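# Bridge the lavender case over two blocks, then stand blue on top

## Task

Place the lavender case as a bridge spanning the red and green blocks so it is supported by both, then set the blue block upright on top of the case; at the end neither gripper may touch any of the four objects.

## Robot and tools

Robot: two arms, left_arm and right_arm, each with a parallel two-finger gripper. Base poses in the scene frame: left_arm at (+0.019, +0.308, 0) m, quat_wxyz (+1.000, 0, 0, +0.028), a slight yaw; right_arm at (+0.015, -0.256, 0) m, quat_wxyz (+1.000, 0, 0, -0.002). Two head cameras, cam_head_left and cam_head_right (672x504 each), sit on a stand behind the arms.

Frames. Scene frame: origin at table-top height midway between the nominal bases, +x outward over the table, +z up, +y toward left_arm (arm names do not match image sides). Every hand pose, velocity and target in a result is given in that arm's own base frame. Offsets also run along that arm's base axes, and rotations turn about its Hand target position. On the gripper, fingers point along its +z and close along its y. end_effector_position is the point between the pads, about 1 cm short of the fingertips. Reported poses may be off by a few centimetres, more at long reach.

execute_actions(actions, cameras). actions is a list of actions; each action is a table of 1 to 15 rows, one row per 1/30 s step; a short table repeats its last row to step 15. Each row has 14 numbers in [-1, 1]: left_arm dx, dy, dz, rx, ry, rz, opening, then right_arm the same seven. dx..rz are an offset from that arm's Hand target as it was when the action began, not from the previous row, so every row is measured from the same start; a new action starts from the updated Hand target, so repeating an offset moves further. Scale: 1.0 = 0.6 m for dx/dy/dz and 180 degrees for rotation; rx, ry, rz form a single rotation vector. A translation longer than 1.0 is shortened along its direction. Opening is absolute, not an offset: +1 fully open (0.094 m), -1 closed; 0 means half open, so resend the current opening for a gripper you want unchanged. Six zero pose numbers ask nothing new of that arm (but re-request its Hand target). Images come back only when actions is empty or cameras names them ("all" for all).

move(target, speed, blend, opening_speed, grip_force, blocking, cameras). target is one 14-number row in the same layout and scale, or a list of up to 15 such rows; every row is an offset from the Hand targets at the move's start, not from the previous row. Grippers travel straight lines; all paths finish together, capped at 10 s. speed: m/s, 0.002 to 2.9, default 0.25 (turn rate twice that in rad/s); one value or one per target. blend: corner rounding in metres for a list; 0 (default) stops at each target. opening_speed: rate of opening change per second on the -1..+1 scale, at least 0.2; use it to close gently. grip_force: per-pad force cap in newtons, 10 to 50, one value or one per arm; it persists; lower values close slowly. blocking=false returns after about 0.5 s while the move continues. Paths do not avoid obstacles or the other arm; faster moves lag and stray more and strike harder. Avoid paths passing near an arm's own base (elbow can whip round). The result adds a move: line: done, off_target, moving, held or fault, plus limits=paced (pose clipped) or limits=held (steps withheld).

wait(seconds): 0 to 3600; lets time pass, a running move continues. stop(): brakes a running move. zoom_image(camera, region): camera is cam_head_left or cam_head_right; region [x0, y0, x1, y1] in image pixels from the top-left, at most 504 by 504; only cameras in the latest images. finished_scene(scene): the current scene number; ends the scene irreversibly, so only call it once the bridge and upright blue block stand without the robot.

Results. Hand target is the last commanded pose after clipping; grippers often rest a little short of it, and waiting does not close the gap; send the remainder as an offset. Tool commands shows current gripper commands. grip_measured is the measured opening on the command scale (up to ~2.5 mm wide when empty; on a hard part it can read ~3 mm narrower than the part). The last Joint positions number per arm is opening in metres. Joint velocities may say within noise. Joint torques are total drive output, with offsets and noise; numbers 1-3 wrap at ±28 N m. Execute results list some step positions. MOTOR HOT appears near 75 °C; at 90 °C an OVER-TEMPERATURE FAULT folds that arm for good.

Control notes. Orientation commands are clipped each step to within 40 degrees of the measured orientation. Friction and load can leave a gripper centimetres off target without any contact. A blocked arm keeps pushing until commanded back past the gripper. Release by commanding an opening well above grip_measured. Joint ranges (rad): waist -2.618..3.054, shoulder 0..3.142, elbow 0..3.142 (straight 2.901), wrist pitch -1.571..1.571, wrist yaw -1.571..1.571, wrist roll -2.094..2.094.

Avoid: dropping or releasing moving parts, fast impacts, hard pushes, anything leaving the table, grippers or wrist cables touching each other or fixtures, closing on the other arm's fingers, and long stretched or loaded holds that heat motors. Loose objects may occasionally be nudged.

Each tool is called after "Request:" as name(argument=value, ...), one argument or row to a line, values as JSON.

## Session

Request:
execute_actions(
  actions=[],
)

Request:
zoom_image(
  camera="cam_head_left",
  region=[250, 170, 550, 370],
)

Request:
zoom_image(
  camera="cam_head_right",
  region=[250, 170, 550, 370],
)

Scene clock: 0.00 s.
left_arm: end_effector_position=(+0.4060, +0.0357, +0.1140) grip_measured=+1.000 end_effector_quat_wxyz=(+0.604, -0.106, +0.789, +0.036) | right_arm: end_effector_position=(+0.4115, -0.0149, +0.1221) grip_measured=+1.000 end_effector_quat_wxyz=(+0.607, +0.021, +0.794, -0.018)
Joint positions: left_arm=[0.006 1.554 0.391 0.888 -0.18 -0.126 0.094] | right_arm=[-0.026 1.531 0.41 0.856 0.029 0.005 0.094]
Joint velocities: within noise
Joint torques (N m): no reading
Heat: left arm: 39 °C; right arm: 37 °C.
Hand target: left_arm +0.4100, +0.0359, +0.1270; +0.619, -0.107, +0.777, +0.034 | right_arm +0.4135, -0.0150, +0.1285; +0.614, +0.021, +0.789, -0.018
Tool commands: left_gripper/opening=+1.0 right_gripper/opening=+1.0

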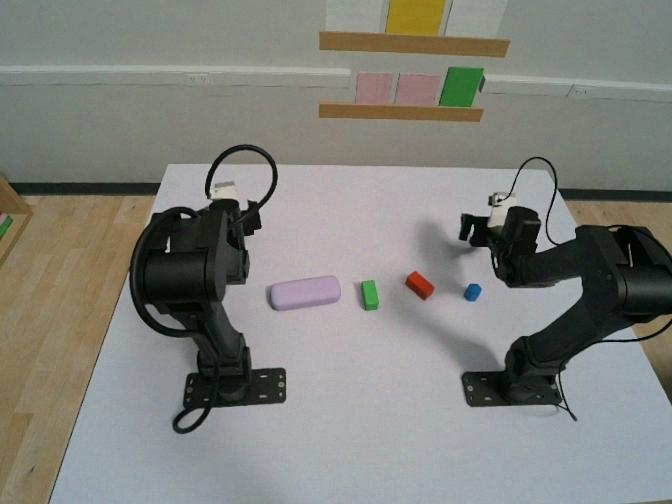

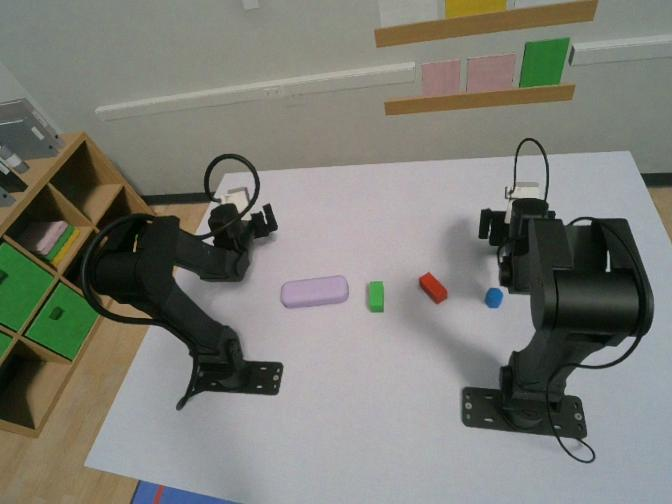

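Scaled by 1.680.

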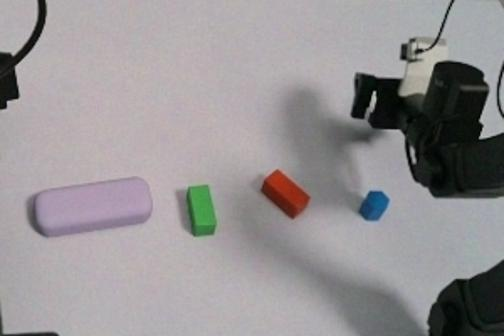

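Scaled by 1.680.

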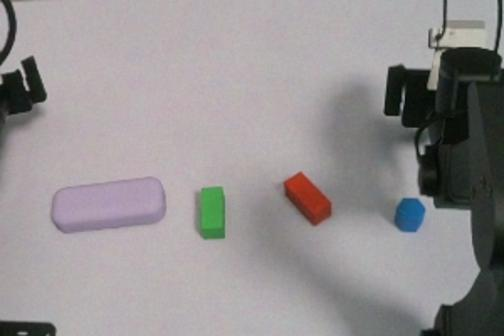

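Request:
move(
  target=[-0.31,-0.298,0.0,0.291,0.374,-0.452,1,0,0,0,0,0,0,1],
  speed=0.4,
  cameras=["all"],
)

Request:
zoom_image(
  camera="cam_head_left",
  region=[380, 250, 500, 330],
)

Request:
zoom_image(
  camera="cam_head_right",
  region=[400, 250, 520, 330],
)

Request:
zoom_image(
  camera="cam_head_left",
  region=[210, 210, 410, 350],
)

Request:
zoom_image(
  camera="cam_head_right",
  region=[230, 210, 430, 350],
)

Scene clock: 41.13 s.
left_arm: end_effector_position=(+0.2196, -0.1385, +0.1196) grip_measured=+1.000 end_effector_quat_wxyz=(-0.008, +0.650, +0.760, -0.002) | right_arm: end_effector_position=(+0.4115, -0.0149, +0.1221) grip_measured=+1.000 end_effector_quat_wxyz=(+0.607, +0.021, +0.794, -0.018)
Joint positions: left_arm=[-0.565 1.541 1.251 -1.298 0.002 0.849 0.094] | right_arm=[-0.026 1.531 0.41 0.856 0.029 0.005 0.094]
Joint torques (N m): left_arm=[-0.64 -6.22 8.14 0.09 0 0.11] | right_arm=[-0.03 -5.63 4.86 1.76 -0.03 -0.03]
Heat: left arm: 40 °C; right arm: 38 °C.
Hand target: left_arm +0.2240, -0.1429, +0.1270; +0.000, +0.656, +0.755, +0.000 | right_arm +0.4135, -0.0150, +0.1285; +0.614, +0.021, +0.789, -0.018
Off the commanded pose: left_arm 0.010 m, 1 deg | right_arm 0.007 m, 1 deg.
move: done

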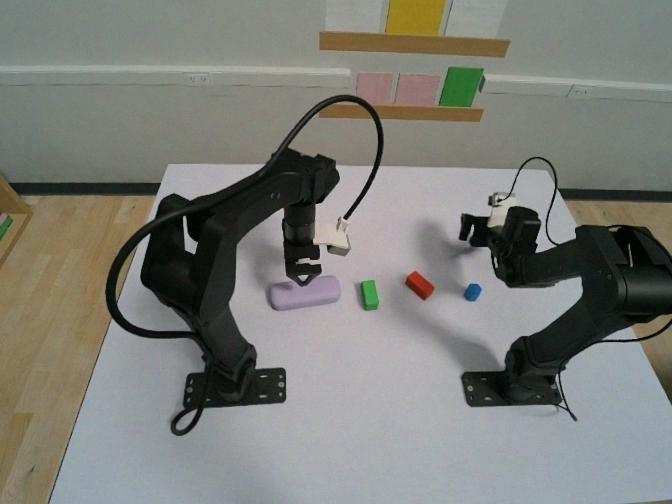

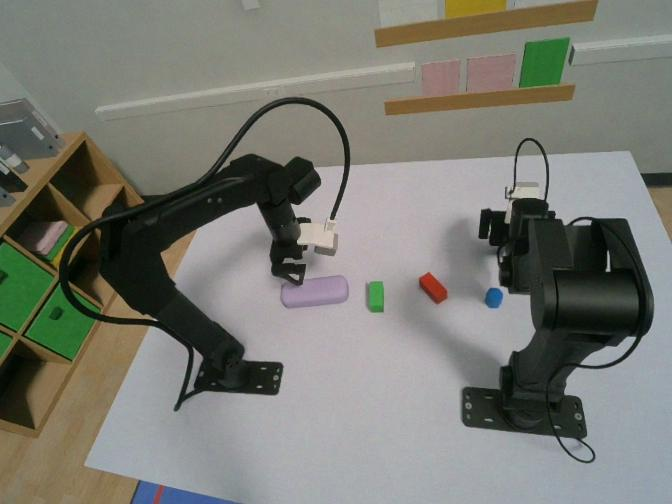

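Scaled by 4.200.

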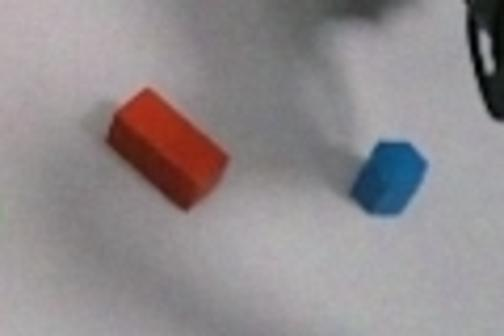

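Scaled by 4.200.

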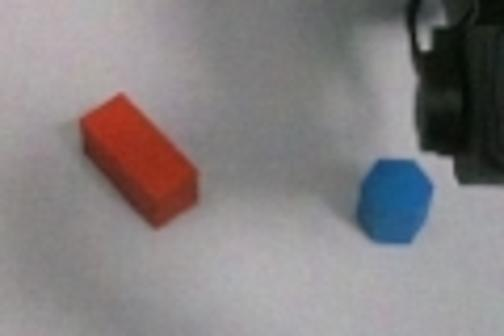

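Scaled by 2.520.

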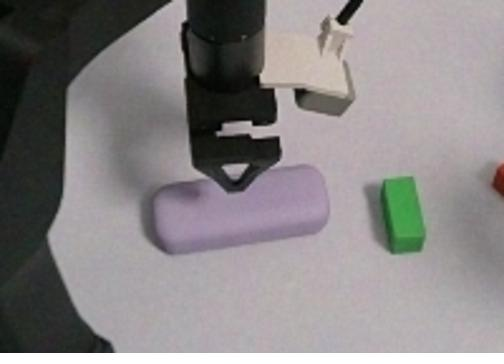

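Scaled by 2.520.

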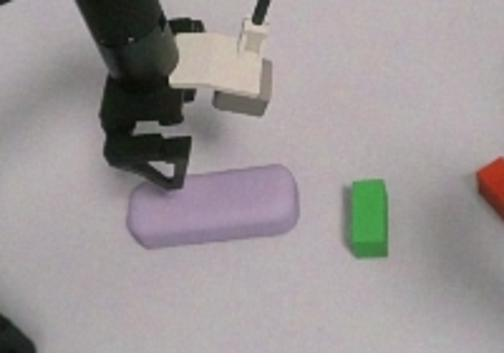

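Request:
move(
  target=[
    [0.0167,-0.0077,-0.163,0,0,0,1,-0.279,0.07,0.045,0.122,0.407,-0.127,1],
    [0.0167,-0.0077,-0.163,0,0,0,0.05,-0.279,0.07,0.045,0.122,0.407,-0.127,1],
  ],
  speed=0.25,
  grip_force=[25, 30],
  cameras=["all"],
)

Request:
zoom_image(
  camera="cam_head_left",
  region=[240, 180, 540, 330],
)

Request:
zoom_image(
  camera="cam_head_right",
  region=[250, 180, 550, 330],
)

Scene clock: 63.93 s.
left_arm: end_effector_position=(+0.2313, -0.1457, +0.0319) grip_measured=+0.335 end_effector_quat_wxyz=(-0.005, +0.652, +0.758, -0.001) | right_arm: end_effector_position=(+0.2476, +0.0274, +0.1507) grip_measured=+1.000 end_effector_quat_wxyz=(+0.007, +0.251, +0.968, -0.001)
Joint positions: left_arm=[-0.565 1.663 1.019 -0.938 0.001 0.854 0.063] | right_arm=[0.111 1.474 1.313 -1.396 0.006 0.618 0.094]
Joint torques (N m): left_arm=[-0.08 -6.87 4.59 0.45 0.04 0.09] | right_arm=[-0.46 -4.25 6.9 -0.22 -0.07 0.09]
Heat: left arm: 39 °C; right arm: 38 °C.
Hand target: left_arm +0.2340, -0.1475, +0.0292; +0.000, +0.656, +0.755, +0.000 | right_arm +0.2460, +0.0270, +0.1555; -0.001, +0.259, +0.966, +0.000
Off the commanded pose: left_arm 0.004 m, 1 deg | right_arm 0.005 m, 1 deg.
grip_force (N): 25, 30
move: done

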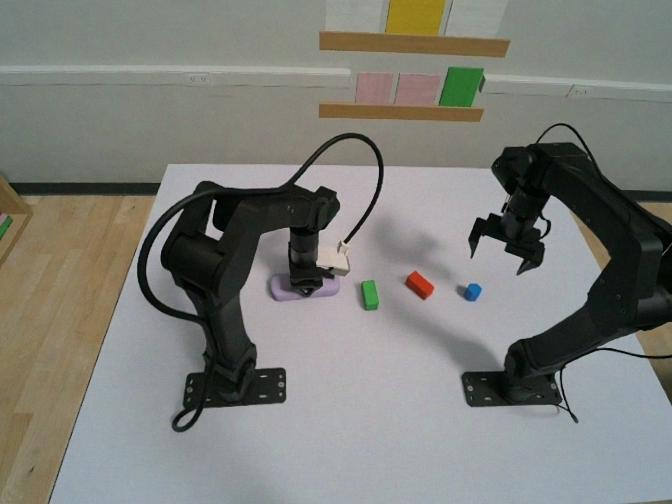

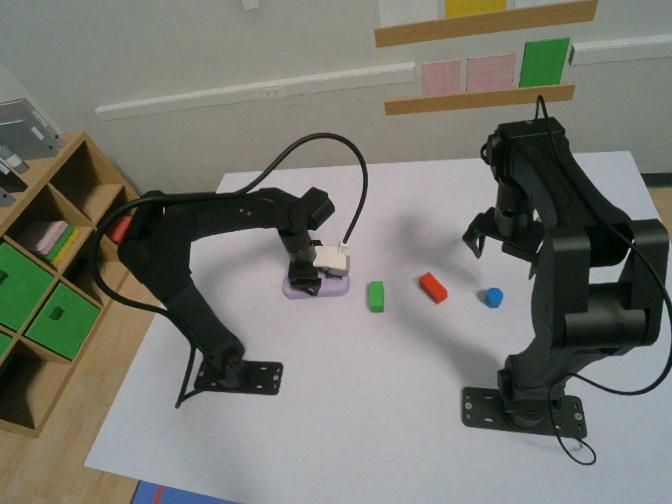

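Scaled by 1.680.

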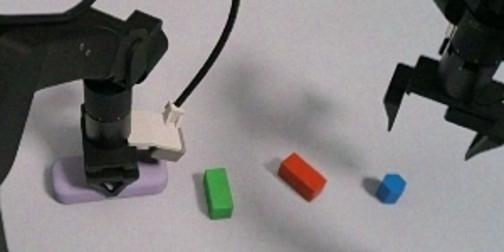

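Scaled by 1.680.

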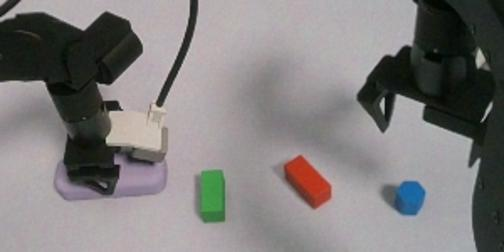

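Request:
move(
  target=[0,0,0.11,0,0,0,0.05,0,0,-0.105,0,0,0,1],
  speed=0.2,
  cameras=["all"],
)

Request:
zoom_image(
  camera="cam_head_left",
  region=[420, 220, 540, 310],
)

Request:
zoom_image(
  camera="cam_head_right",
  region=[440, 220, 560, 310],
)

Request:
zoom_image(
  camera="cam_head_left",
  region=[240, 180, 440, 330],
)

Scene clock: 74.23 s.
left_arm: end_effector_position=(+0.2268, -0.1427, +0.0793) grip_measured=+0.334 end_effector_quat_wxyz=(-0.025, +0.652, +0.758, -0.004) | right_arm: end_effector_position=(+0.2500, +0.0276, +0.0977) grip_measured=+1.000 end_effector_quat_wxyz=(+0.011, +0.251, +0.968, +0.001)
Joint positions: left_arm=[-0.565 1.623 1.173 -1.17 0 0.854 0.063] | right_arm=[0.111 1.482 1.109 -1.178 0.006 0.618 0.094]
Joint torques (N m): left_arm=[-0.05 -9.81 8.24 0.1 0.04 0.09] | right_arm=[-0.51 -4.27 4.07 0.15 -0.07 0.12]
Heat: left arm: 39 °C; right arm: 37 °C.
Hand target: left_arm +0.2340, -0.1474, +0.0952; +0.000, +0.656, +0.755, +0.000 | right_arm +0.2462, +0.0270, +0.0926; -0.001, +0.259, +0.966, +0.000
Off the commanded pose: left_arm 0.018 m, 3 deg | right_arm 0.007 m, 2 deg.
grip_force (N): 25, 30
move: off_target (left_arm)

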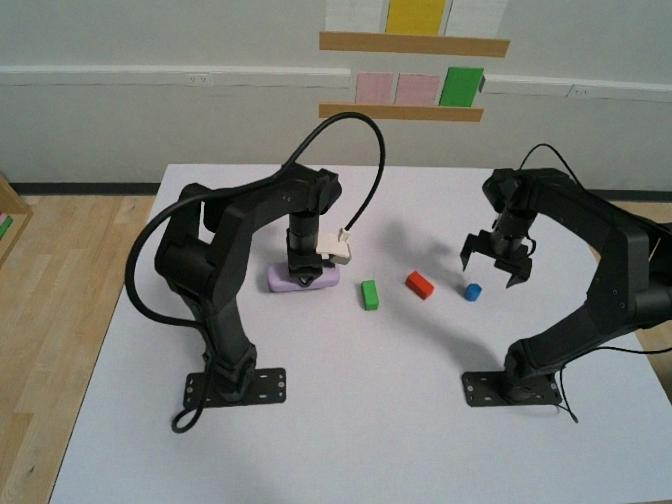

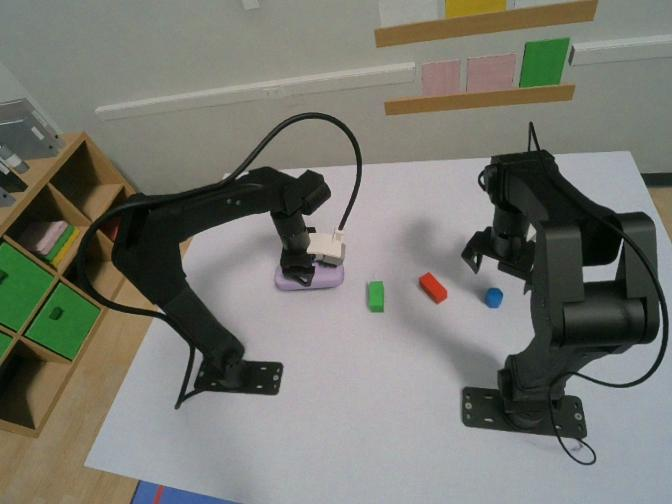

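Scaled by 4.200.

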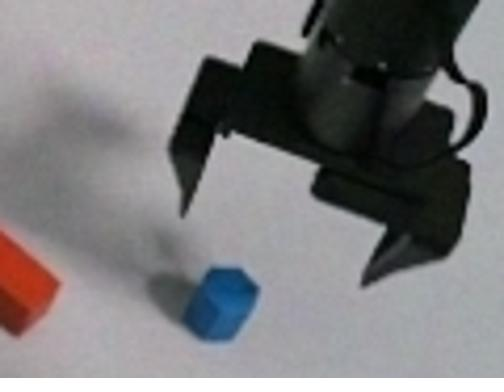

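Scaled by 4.200.

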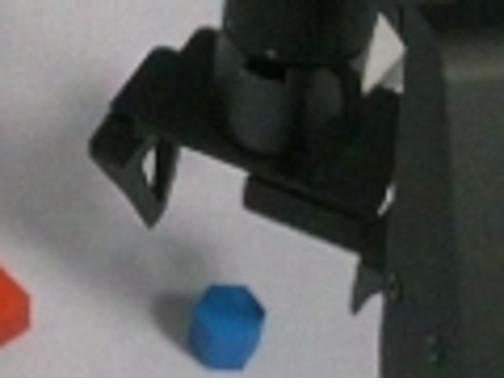

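Scaled by 2.520.

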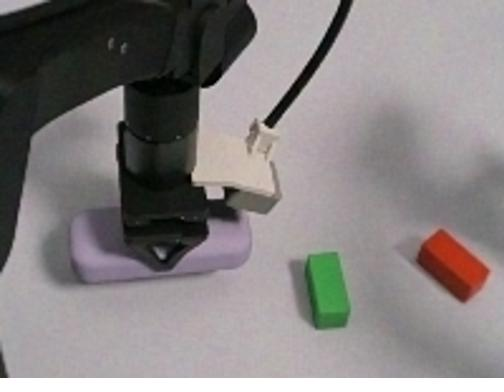

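Request:
move(
  target=[0,0,0.02,0,0,0,0.05,0.032,0.01,-0.063,0,0,0,1],
  speed=0.15,
  cameras=["all"],
)

Request:
zoom_image(
  camera="cam_head_left",
  region=[420, 230, 540, 320],
)

Request:
zoom_image(
  camera="cam_head_right",
  region=[440, 230, 560, 320],
)

Scene clock: 83.53 s.
left_arm: end_effector_position=(+0.2273, -0.1430, +0.0898) grip_measured=+0.334 end_effector_quat_wxyz=(-0.027, +0.651, +0.758, -0.004) | right_arm: end_effector_position=(+0.2694, +0.0305, +0.0597) grip_measured=+1.000 end_effector_quat_wxyz=(+0.010, +0.257, +0.966, +0.001)
Joint positions: left_arm=[-0.565 1.623 1.215 -1.217 0 0.854 0.063] | right_arm=[0.113 1.589 1.058 -1.021 0.006 0.633 0.094]
Joint torques (N m): left_arm=[-0.06 -10.37 8.29 0.11 0.01 0.08] | right_arm=[0.51 -5.04 4.01 0.18 -0.07 0.1]
Heat: left arm: 39 °C; right arm: 37 °C.
Hand target: left_arm +0.2340, -0.1475, +0.1073; +0.000, +0.656, +0.755, +0.000 | right_arm +0.2653, +0.0330, +0.0548; -0.001, +0.259, +0.966, +0.000
Off the commanded pose: left_arm 0.019 m, 3 deg | right_arm 0.007 m, 1 deg.
grip_force (N): 25, 30
move: off_target (left_arm)

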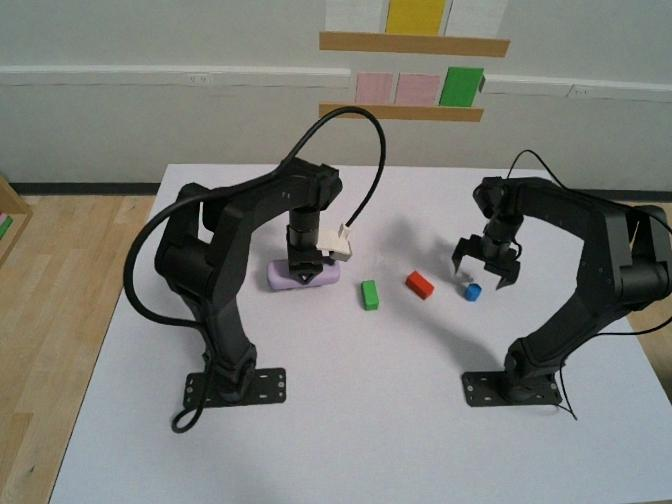

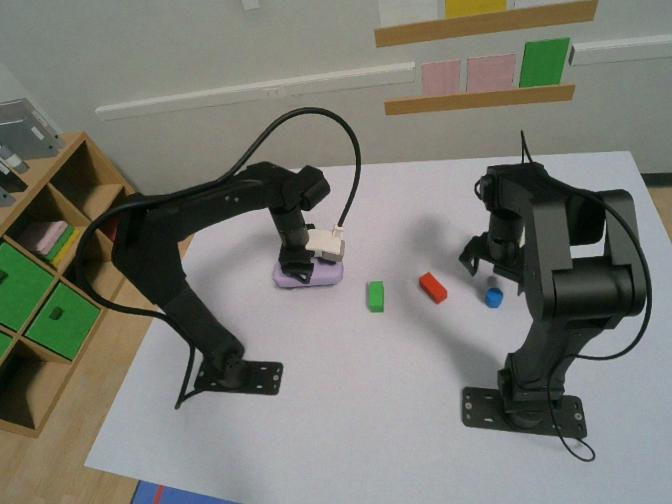

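Scaled by 4.200.

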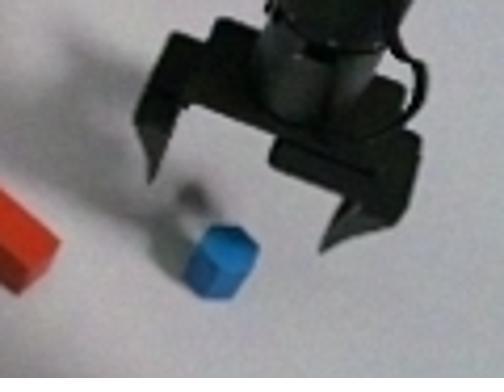

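Scaled by 4.200.

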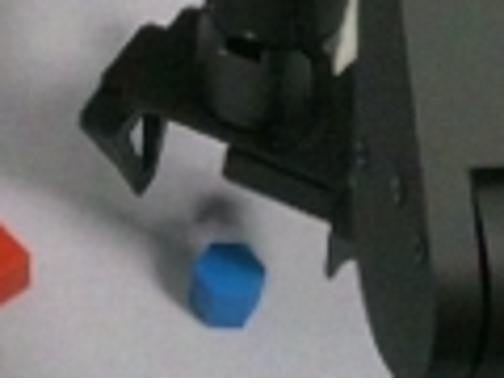

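Request:
move(
  target=[
    [0,0,0,0,0,0,0.05,-0.012,0.0,-0.065,0,0,0,1],
    [0,0,0,0,0,0,0.05,-0.012,0.0,-0.065,0,0,0,-0.7],
  ],
  speed=0.15,
  grip_force=[25, 35],
  cameras=["all"],
)

Request:
zoom_image(
  camera="cam_head_left",
  region=[420, 230, 540, 320],
)

Request:
zoom_image(
  camera="cam_head_right",
  region=[440, 230, 560, 320],
)

Scene clock: 95.43 s.
left_arm: end_effector_position=(+0.2272, -0.1429, +0.0898) grip_measured=+0.334 end_effector_quat_wxyz=(-0.028, +0.651, +0.758, -0.004) | right_arm: end_effector_position=(+0.2641, +0.0309, +0.0214) grip_measured=-0.368 end_effector_quat_wxyz=(+0.012, +0.257, +0.966, +0.002)
Joint positions: left_arm=[-0.565 1.623 1.215 -1.218 0 0.854 0.063] | right_arm=[0.116 1.622 0.929 -0.855 0.005 0.636 0.03]
Joint torques (N m): left_arm=[-0.1 -10.44 8.27 0.07 0.01 0.1] | right_arm=[0.49 -4.98 3.63 0.2 -0.07 0.08]
Heat: left arm: 40 °C; right arm: 37 °C.
Hand target: left_arm +0.2340, -0.1475, +0.1072; +0.000, +0.656, +0.755, +0.000 | right_arm +0.2582, +0.0331, +0.0158; -0.001, +0.259, +0.966, +0.001
Off the commanded pose: left_arm 0.019 m, 3 deg | right_arm 0.008 m, 1 deg.
grip_force (N): 25, 35
move: done

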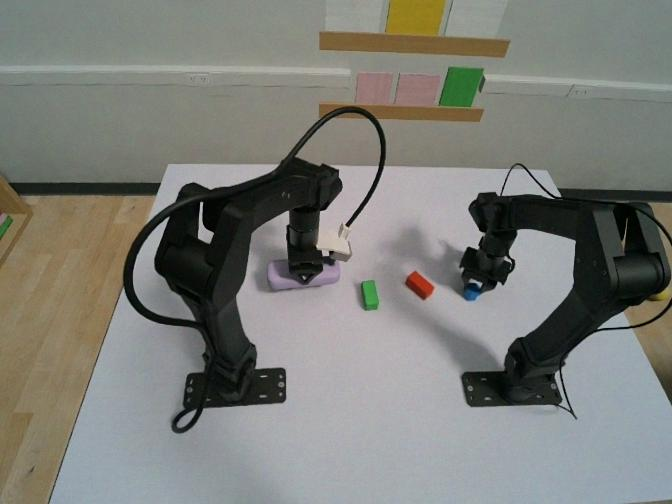

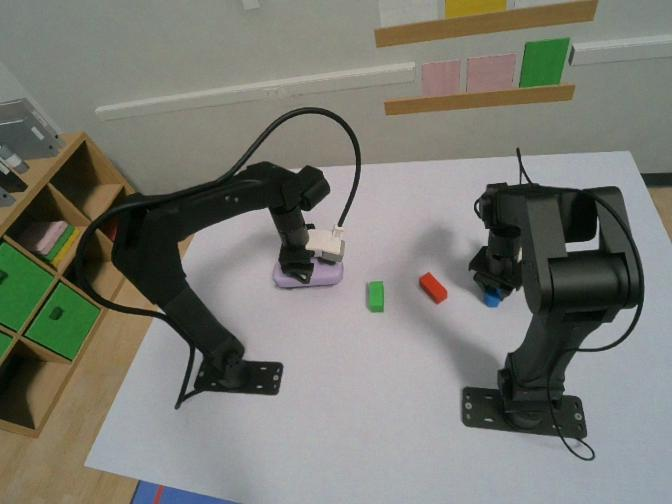

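Scaled by 4.200.

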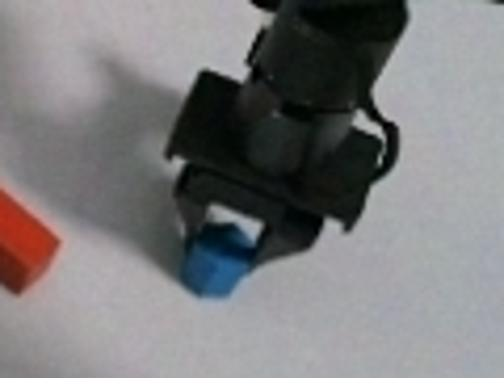

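Scaled by 4.200.

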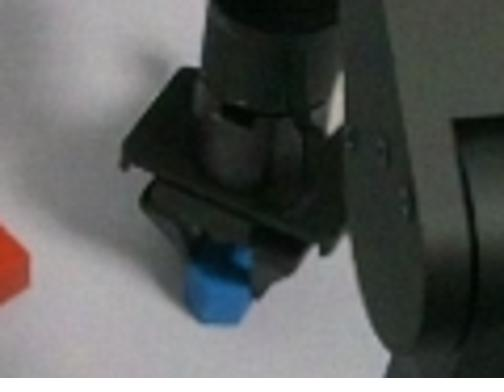

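Request:
move(
  target=[
    [0,0,0,0,0,0,0.05,0,0,0,0,0,0,0.0],
    [0,0,0,0,0,0,0.05,-0.016,0.007,0.003,0,0,0,0.0],
    [0,0,0,0,0,0,0.05,-0.016,0.007,0.003,0,0,0,-0.7],
  ],
  speed=0.15,
  cameras=["cam_head_left"],
)

Request:
zoom_image(
  camera="cam_head_left",
  region=[420, 230, 540, 320],
)

Scene clock: 101.87 s.
left_arm: end_effector_position=(+0.2272, -0.1429, +0.0898) grip_measured=+0.334 end_effector_quat_wxyz=(-0.028, +0.651, +0.758, -0.004) | right_arm: end_effector_position=(+0.2532, +0.0353, +0.0145) grip_measured=-0.360 end_effector_quat_wxyz=(-0.001, +0.257, +0.966, -0.003)
Joint positions: left_arm=[-0.565 1.623 1.215 -1.218 0 0.854 0.063] | right_arm=[0.138 1.622 0.899 -0.851 0.004 0.657 0.03]
Joint torques (N m): left_arm=[-0.12 -10.45 8.25 0.07 0.02 0.09] | right_arm=[0.57 -7.5 3.47 0 -0.1 0.05]
Heat: left arm: 40 °C; right arm: 37 °C.
Hand target: left_arm +0.2340, -0.1475, +0.1072; +0.000, +0.656, +0.755, +0.000 | right_arm +0.2486, +0.0373, +0.0176; -0.001, +0.259, +0.966, +0.000
Off the commanded pose: left_arm 0.019 m, 3 deg | right_arm 0.006 m, 0 deg.
grip_force (N): 25, 35
move: done

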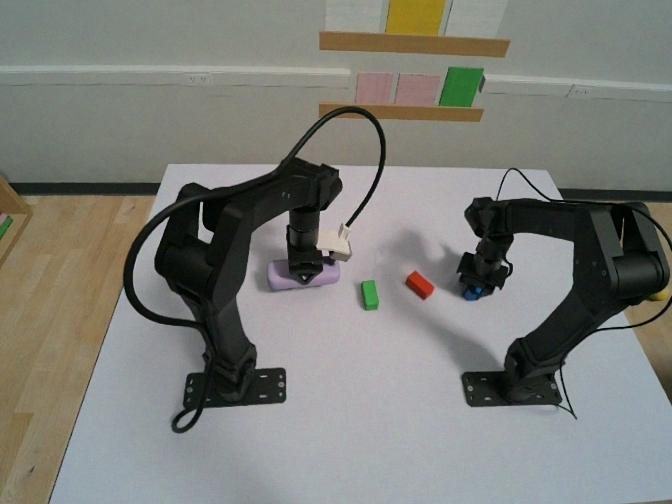

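Scaled by 4.200.

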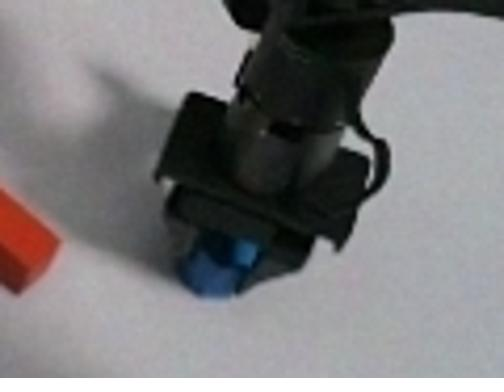

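Request:
move(
  target=[
    [0,0,0.01,0,0,0,0.05,0,0,0.1,0,0,0,-0.7],
    [0.0083,-0.364,0.01,0,0,0.03,0.05,0,-0.17,0.2,0,0,0,-0.7],
  ],
  speed=0.22,
  blend=0.02,
  cameras=["all"],
)

Request:
zoom_image(
  camera="cam_head_left",
  region=[300, 200, 480, 330],
)

Request:
zoom_image(
  camera="cam_head_right",
  region=[310, 200, 490, 330],
)

Scene clock: 107.93 s.
left_arm: end_effector_position=(+0.2366, -0.3611, +0.1062) grip_measured=+0.334 end_effector_quat_wxyz=(-0.009, +0.623, +0.782, +0.004) | right_arm: end_effector_position=(+0.2496, -0.0643, +0.1323) grip_measured=-0.361 end_effector_quat_wxyz=(+0.005, +0.261, +0.965, -0.002)
Joint positions: left_arm=[-0.994 2.254 2.146 -1.482 -0.002 0.351 0.063] | right_arm=[-0.253 1.507 1.269 -1.323 0.004 0.274 0.03]
Joint torques (N m): left_arm=[-0.12 -13.16 8.4 0.14 0.06 -0.11] | right_arm=[-0.49 -4.57 7.05 -0.21 -0.02 -0.1]
Heat: left arm: 40 °C; right arm: 37 °C.
Hand target: left_arm +0.2389, -0.3658, +0.1132; +0.000, +0.620, +0.785, +0.000 | right_arm +0.2485, -0.0648, +0.1375; -0.001, +0.259, +0.966, +0.001
Off the commanded pose: left_arm 0.009 m, 1 deg | right_arm 0.005 m, 1 deg.
grip_force (N): 25, 35
move: done

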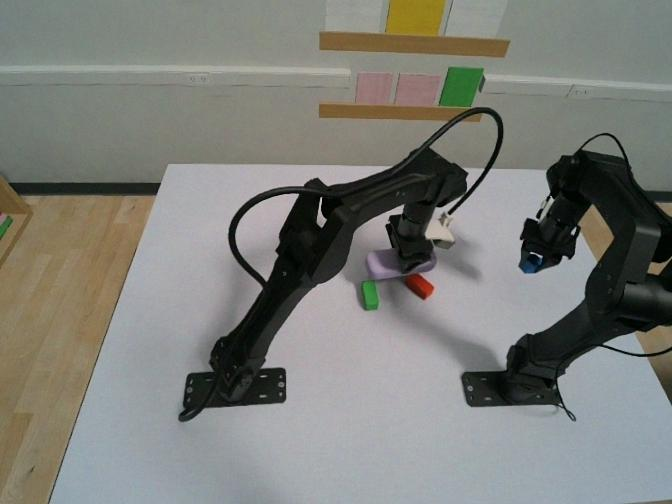

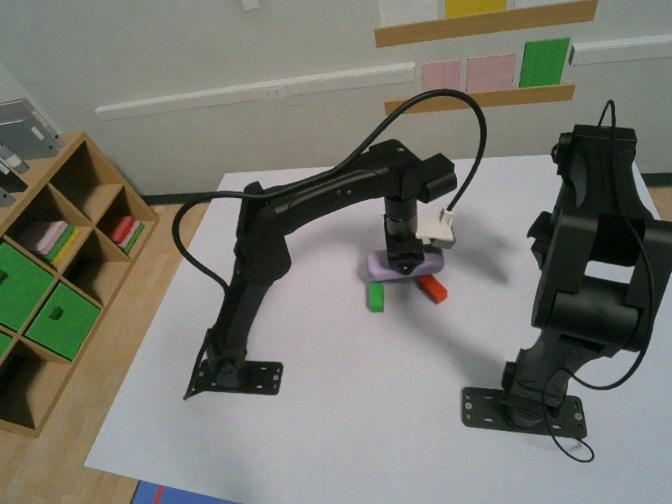

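Scaled by 2.800.

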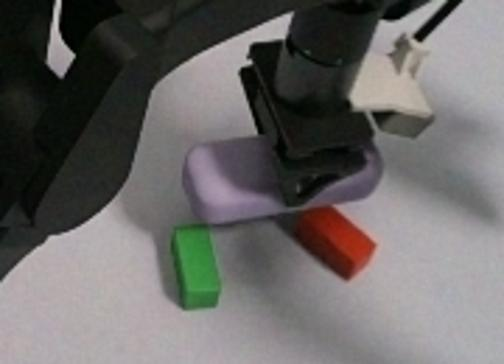

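Scaled by 2.800.

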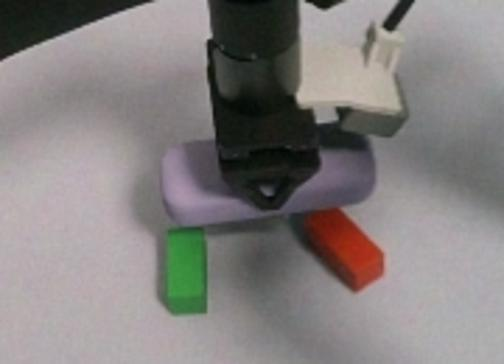

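Request:
move(
  target=[-0.018,0.01,-0.05,0,0,0,0.05,0,0,0,0,0,0,-0.7],
  speed=0.15,
  cameras=["all"],
)

Request:
zoom_image(
  camera="cam_head_left",
  region=[300, 200, 480, 330],
)

Request:
zoom_image(
  camera="cam_head_right",
  region=[310, 200, 490, 330],
)

Request:
zoom_image(
  camera="cam_head_left",
  region=[490, 210, 610, 300],
)

Scene clock: 114.73 s.
left_arm: end_effector_position=(+0.2261, -0.3487, +0.0666) grip_measured=+0.334 end_effector_quat_wxyz=(-0.037, +0.620, +0.784, +0.015) | right_arm: end_effector_position=(+0.2496, -0.0643, +0.1323) grip_measured=-0.361 end_effector_quat_wxyz=(+0.005, +0.261, +0.965, -0.002)
Joint positions: left_arm=[-1 2.241 1.964 -1.375 -0.005 0.338 0.063] | right_arm=[-0.253 1.507 1.269 -1.323 0.004 0.274 0.03]
Joint torques (N m): left_arm=[-0.79 -18.04 4.68 0.53 0.1 -0.08] | right_arm=[-0.49 -4.63 7.28 -0.16 -0.04 -0.11]
Heat: left arm: 40 °C; right arm: 37 °C.
Hand target: left_arm +0.2281, -0.3600, +0.0834; +0.000, +0.620, +0.785, +0.000 | right_arm +0.2485, -0.0648, +0.1375; -0.001, +0.259, +0.966, +0.001
Off the commanded pose: left_arm 0.020 m, 5 deg | right_arm 0.005 m, 1 deg.
grip_force (N): 25, 35
move: off_target (left_arm)

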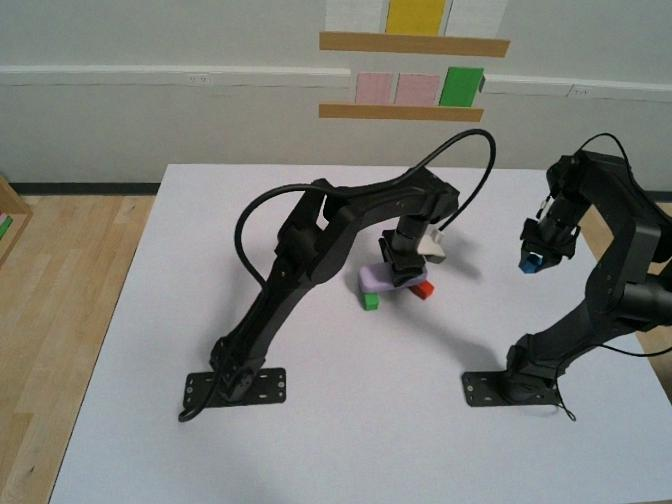

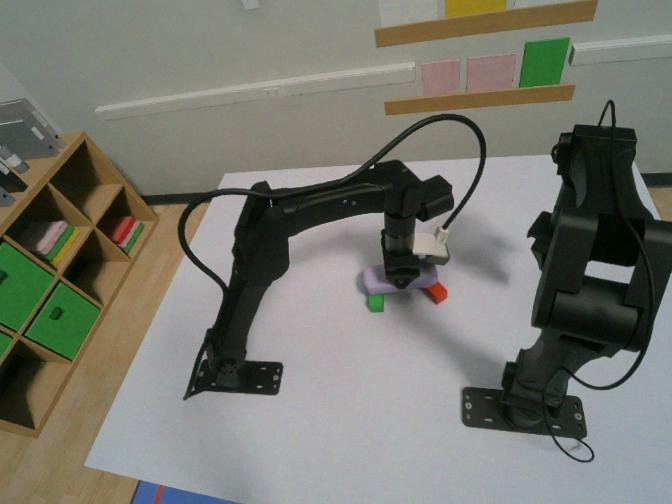

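Scaled by 2.800.

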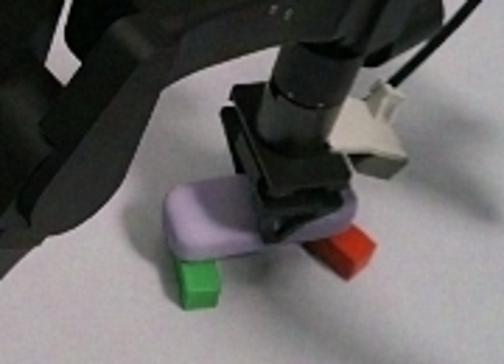

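Scaled by 2.800.

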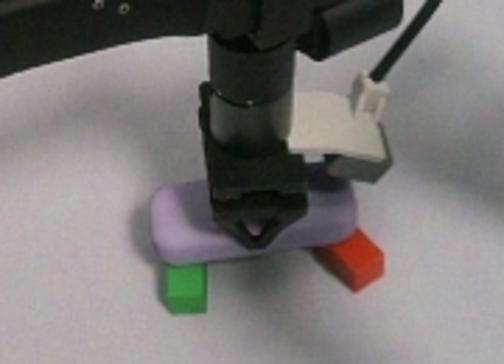

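Scaled by 4.200.

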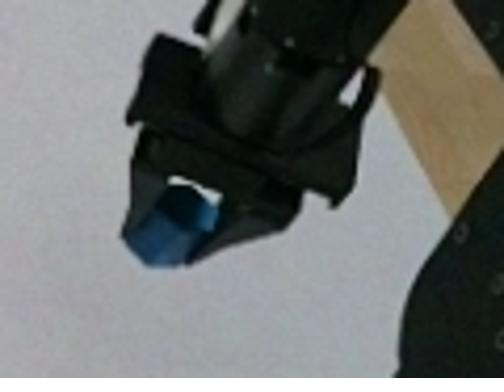

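Request:
move(
  target=[-0.006,-0.016,-0.018,-0.02,-0.011,0,0.05,0,0,0,0,0,0,-0.7],
  speed=0.08,
  cameras=["all"],
)

Request:
zoom_image(
  camera="cam_head_left",
  region=[300, 200, 480, 330],
)

Request:
zoom_image(
  camera="cam_head_right",
  region=[310, 200, 490, 330],
)

Scene clock: 121.93 s.
left_arm: end_effector_position=(+0.2234, -0.3523, +0.0664) grip_measured=+0.334 end_effector_quat_wxyz=(-0.003, +0.620, +0.784, +0.007) | right_arm: end_effector_position=(+0.2496, -0.0643, +0.1323) grip_measured=-0.361 end_effector_quat_wxyz=(+0.005, +0.261, +0.965, -0.002)
Joint positions: left_arm=[-1.013 2.168 1.849 -1.262 -0.011 0.325 0.063] | right_arm=[-0.253 1.507 1.269 -1.323 0.004 0.274 0.03]
Joint torques (N m): left_arm=[-1.22 -15.04 4.05 0.88 0.17 -0.14] | right_arm=[-0.42 -4.59 7.02 -0.22 -0.06 -0.11]
Heat: left arm: 39 °C; right arm: 37 °C.
Hand target: left_arm +0.2245, -0.3696, +0.0725; +0.033, +0.620, +0.784, -0.014 | right_arm +0.2485, -0.0648, +0.1375; -0.001, +0.259, +0.966, +0.001
Off the commanded pose: left_arm 0.018 m, 5 deg | right_arm 0.005 m, 1 deg.
grip_force (N): 25, 35
move: off_target (left_arm)

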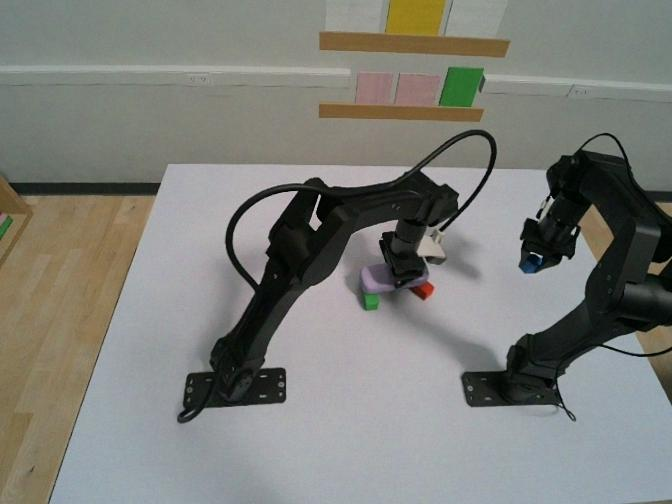

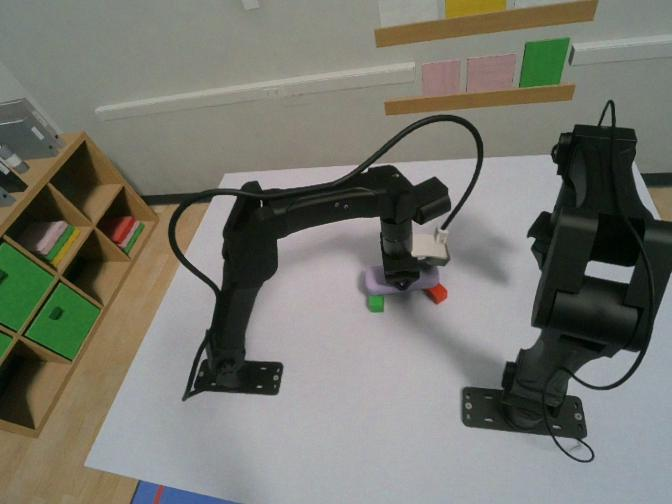

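Scaled by 2.800.

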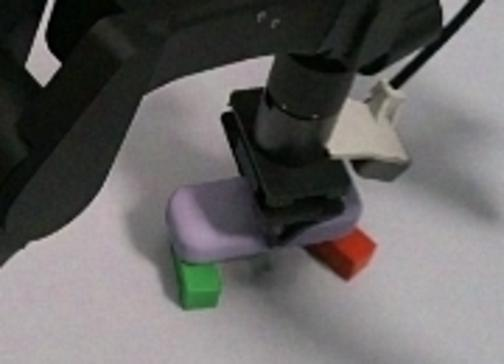

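Scaled by 2.800.

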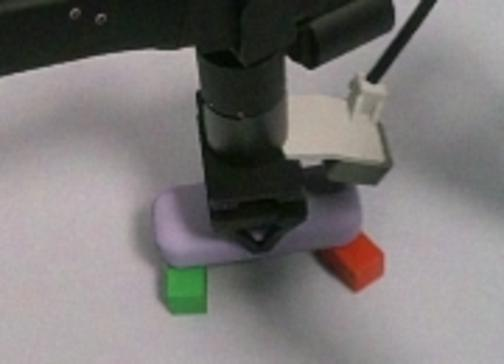

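Request:
move(
  target=[0,0,-0.035,0,0,0,0.05,0,0,0,0,0,0,-0.7],
  speed=0.06,
  cameras=["all"],
)

Request:
zoom_image(
  camera="cam_head_left",
  region=[300, 200, 480, 330],
)

Request:
zoom_image(
  camera="cam_head_right",
  region=[310, 200, 490, 330],
)

Scene clock: 126.00 s.
left_arm: end_effector_position=(+0.2233, -0.3522, +0.0650) grip_measured=+0.334 end_effector_quat_wxyz=(+0.011, +0.619, +0.785, +0.002) | right_arm: end_effector_position=(+0.2496, -0.0643, +0.1323) grip_measured=-0.361 end_effector_quat_wxyz=(+0.005, +0.261, +0.965, -0.002)
Joint positions: left_arm=[-1.013 2.136 1.792 -1.207 -0.011 0.323 0.063] | right_arm=[-0.253 1.507 1.269 -1.323 0.004 0.274 0.03]
Joint torques (N m): left_arm=[-1.2 -11.34 3.02 1.07 0.14 -0.13] | right_arm=[-0.53 -4.72 6.91 -0.17 -0.03 -0.12]
Heat: left arm: 39 °C; right arm: 37 °C.
Hand target: left_arm +0.2245, -0.3694, +0.0513; +0.033, +0.620, +0.784, -0.014 | right_arm +0.2485, -0.0648, +0.1375; -0.001, +0.259, +0.966, +0.001
Off the commanded pose: left_arm 0.022 m, 3 deg | right_arm 0.005 m, 1 deg.
grip_force (N): 25, 35
move: off_target (left_arm)

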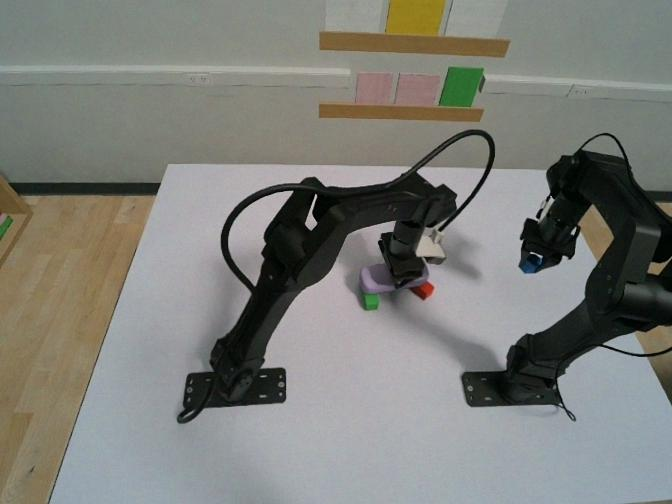

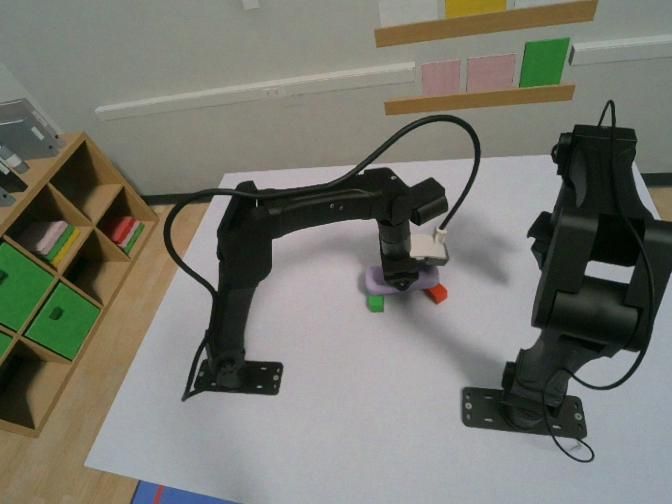

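Scaled by 2.800.

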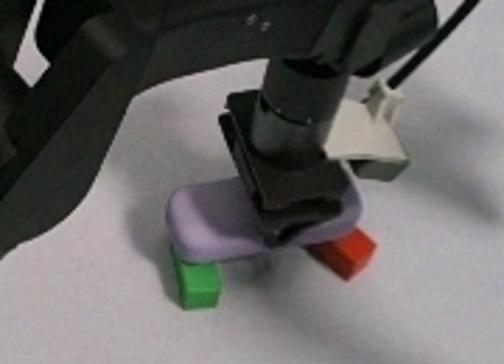

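Scaled by 2.800.

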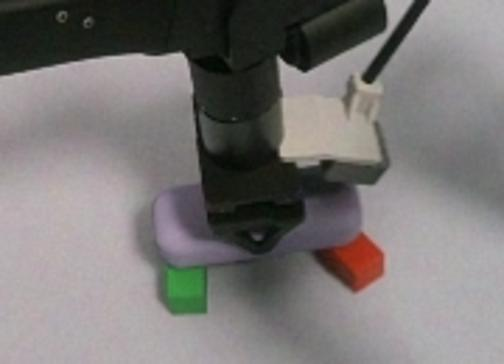

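Request:
move(
  target=[
    [0,0.021,0.014,0.018,0.01,0,0.05,0,0,0,0,0,0,-0.7],
    [0,0.021,0.014,0.018,0.01,0,1,0,0,0,0,0,0,-0.7],
  ],
  speed=0.05,
  cameras=[],
)

Request:
move(
  target=[
    [0,0,0.14,0,0,0,1,0,0,0,0,0,0,-0.7],
    [0,0.4,0.2,0,0,0,1,0,0,0,0,0,0,-0.7],
  ],
  speed=[0.12, 0.35],
  blend=[0.02, 0],
  cameras=["all"],
)

Request:
zoom_image(
  camera="cam_head_left",
  region=[340, 230, 460, 320],
)

Request:
zoom_image(
  camera="cam_head_right",
  region=[340, 230, 460, 320],
)

Scene clock: 134.60 s.
left_arm: end_effector_position=(+0.2221, -0.3506, +0.0556) grip_measured=+0.997 end_effector_quat_wxyz=(-0.005, +0.619, +0.785, +0.007) | right_arm: end_effector_position=(+0.2496, -0.0643, +0.1323) grip_measured=-0.361 end_effector_quat_wxyz=(+0.005, +0.261, +0.965, -0.002)
Joint positions: left_arm=[-1.013 2.167 1.804 -1.221 -0.01 0.323 0.094] | right_arm=[-0.253 1.507 1.269 -1.323 0.004 0.274 0.03]
Joint torques (N m): left_arm=[0.2 -12.62 6.93 0.23 0.11 0.03] | right_arm=[-0.47 -4.7 7.32 -0.15 -0.03 -0.11]
Heat: left arm: 39 °C; right arm: 37 °C.
Hand target: left_arm +0.2244, -0.3569, +0.0598; +0.003, +0.620, +0.785, -0.002 | right_arm +0.2485, -0.0648, +0.1375; -0.001, +0.259, +0.966, +0.001
Off the commanded pose: left_arm 0.008 m, 1 deg | right_arm 0.005 m, 1 deg.
grip_force (N): 25, 35
move: done

Scene clock: 137.17 s.
left_arm: end_effector_position=(+0.2297, -0.1184, +0.1743) grip_measured=+0.998 end_effector_quat_wxyz=(-0.003, +0.618, +0.786, +0.005) | right_arm: end_effector_position=(+0.2496, -0.0643, +0.1323) grip_measured=-0.361 end_effector_quat_wxyz=(+0.005, +0.261, +0.965, -0.002)
Joint positions: left_arm=[-0.487 1.538 1.466 -1.504 -0.01 0.845 0.094] | right_arm=[-0.253 1.507 1.269 -1.323 0.004 0.274 0.03]
Joint torques (N m): left_arm=[0.54 -8.9 5.03 0.19 0.13 0.07] | right_arm=[-0.5 -4.77 7.17 -0.19 -0.05 -0.11]
Heat: left arm: 39 °C; right arm: 37 °C.
Hand target: left_arm +0.2245, -0.1169, +0.1798; +0.003, +0.620, +0.785, -0.002 | right_arm +0.2485, -0.0648, +0.1375; -0.001, +0.259, +0.966, +0.001
Off the commanded pose: left_arm 0.008 m, 1 deg | right_arm 0.005 m, 1 deg.
grip_force (N): 25, 35
move: done

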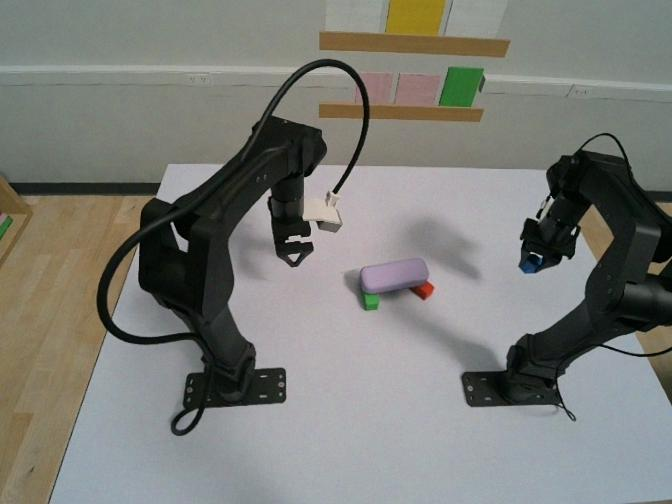

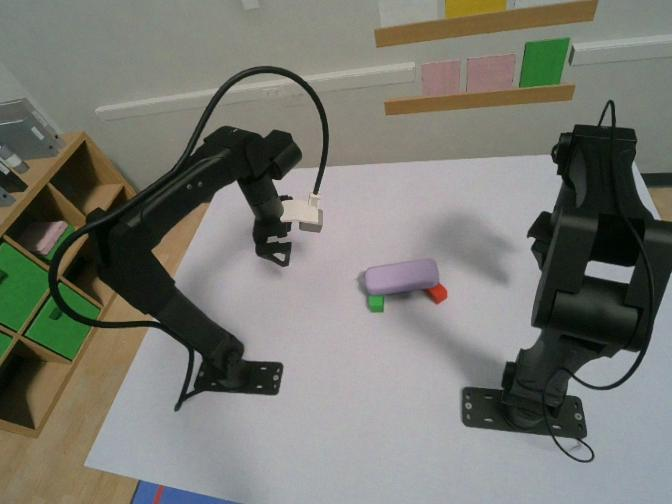

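Scaled by 4.200.

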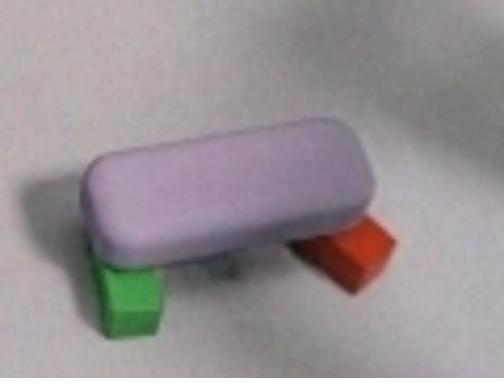

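Scaled by 4.200.

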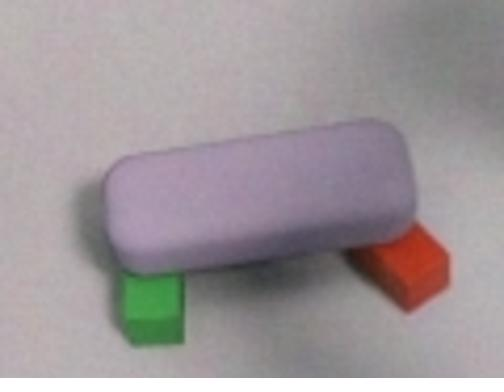

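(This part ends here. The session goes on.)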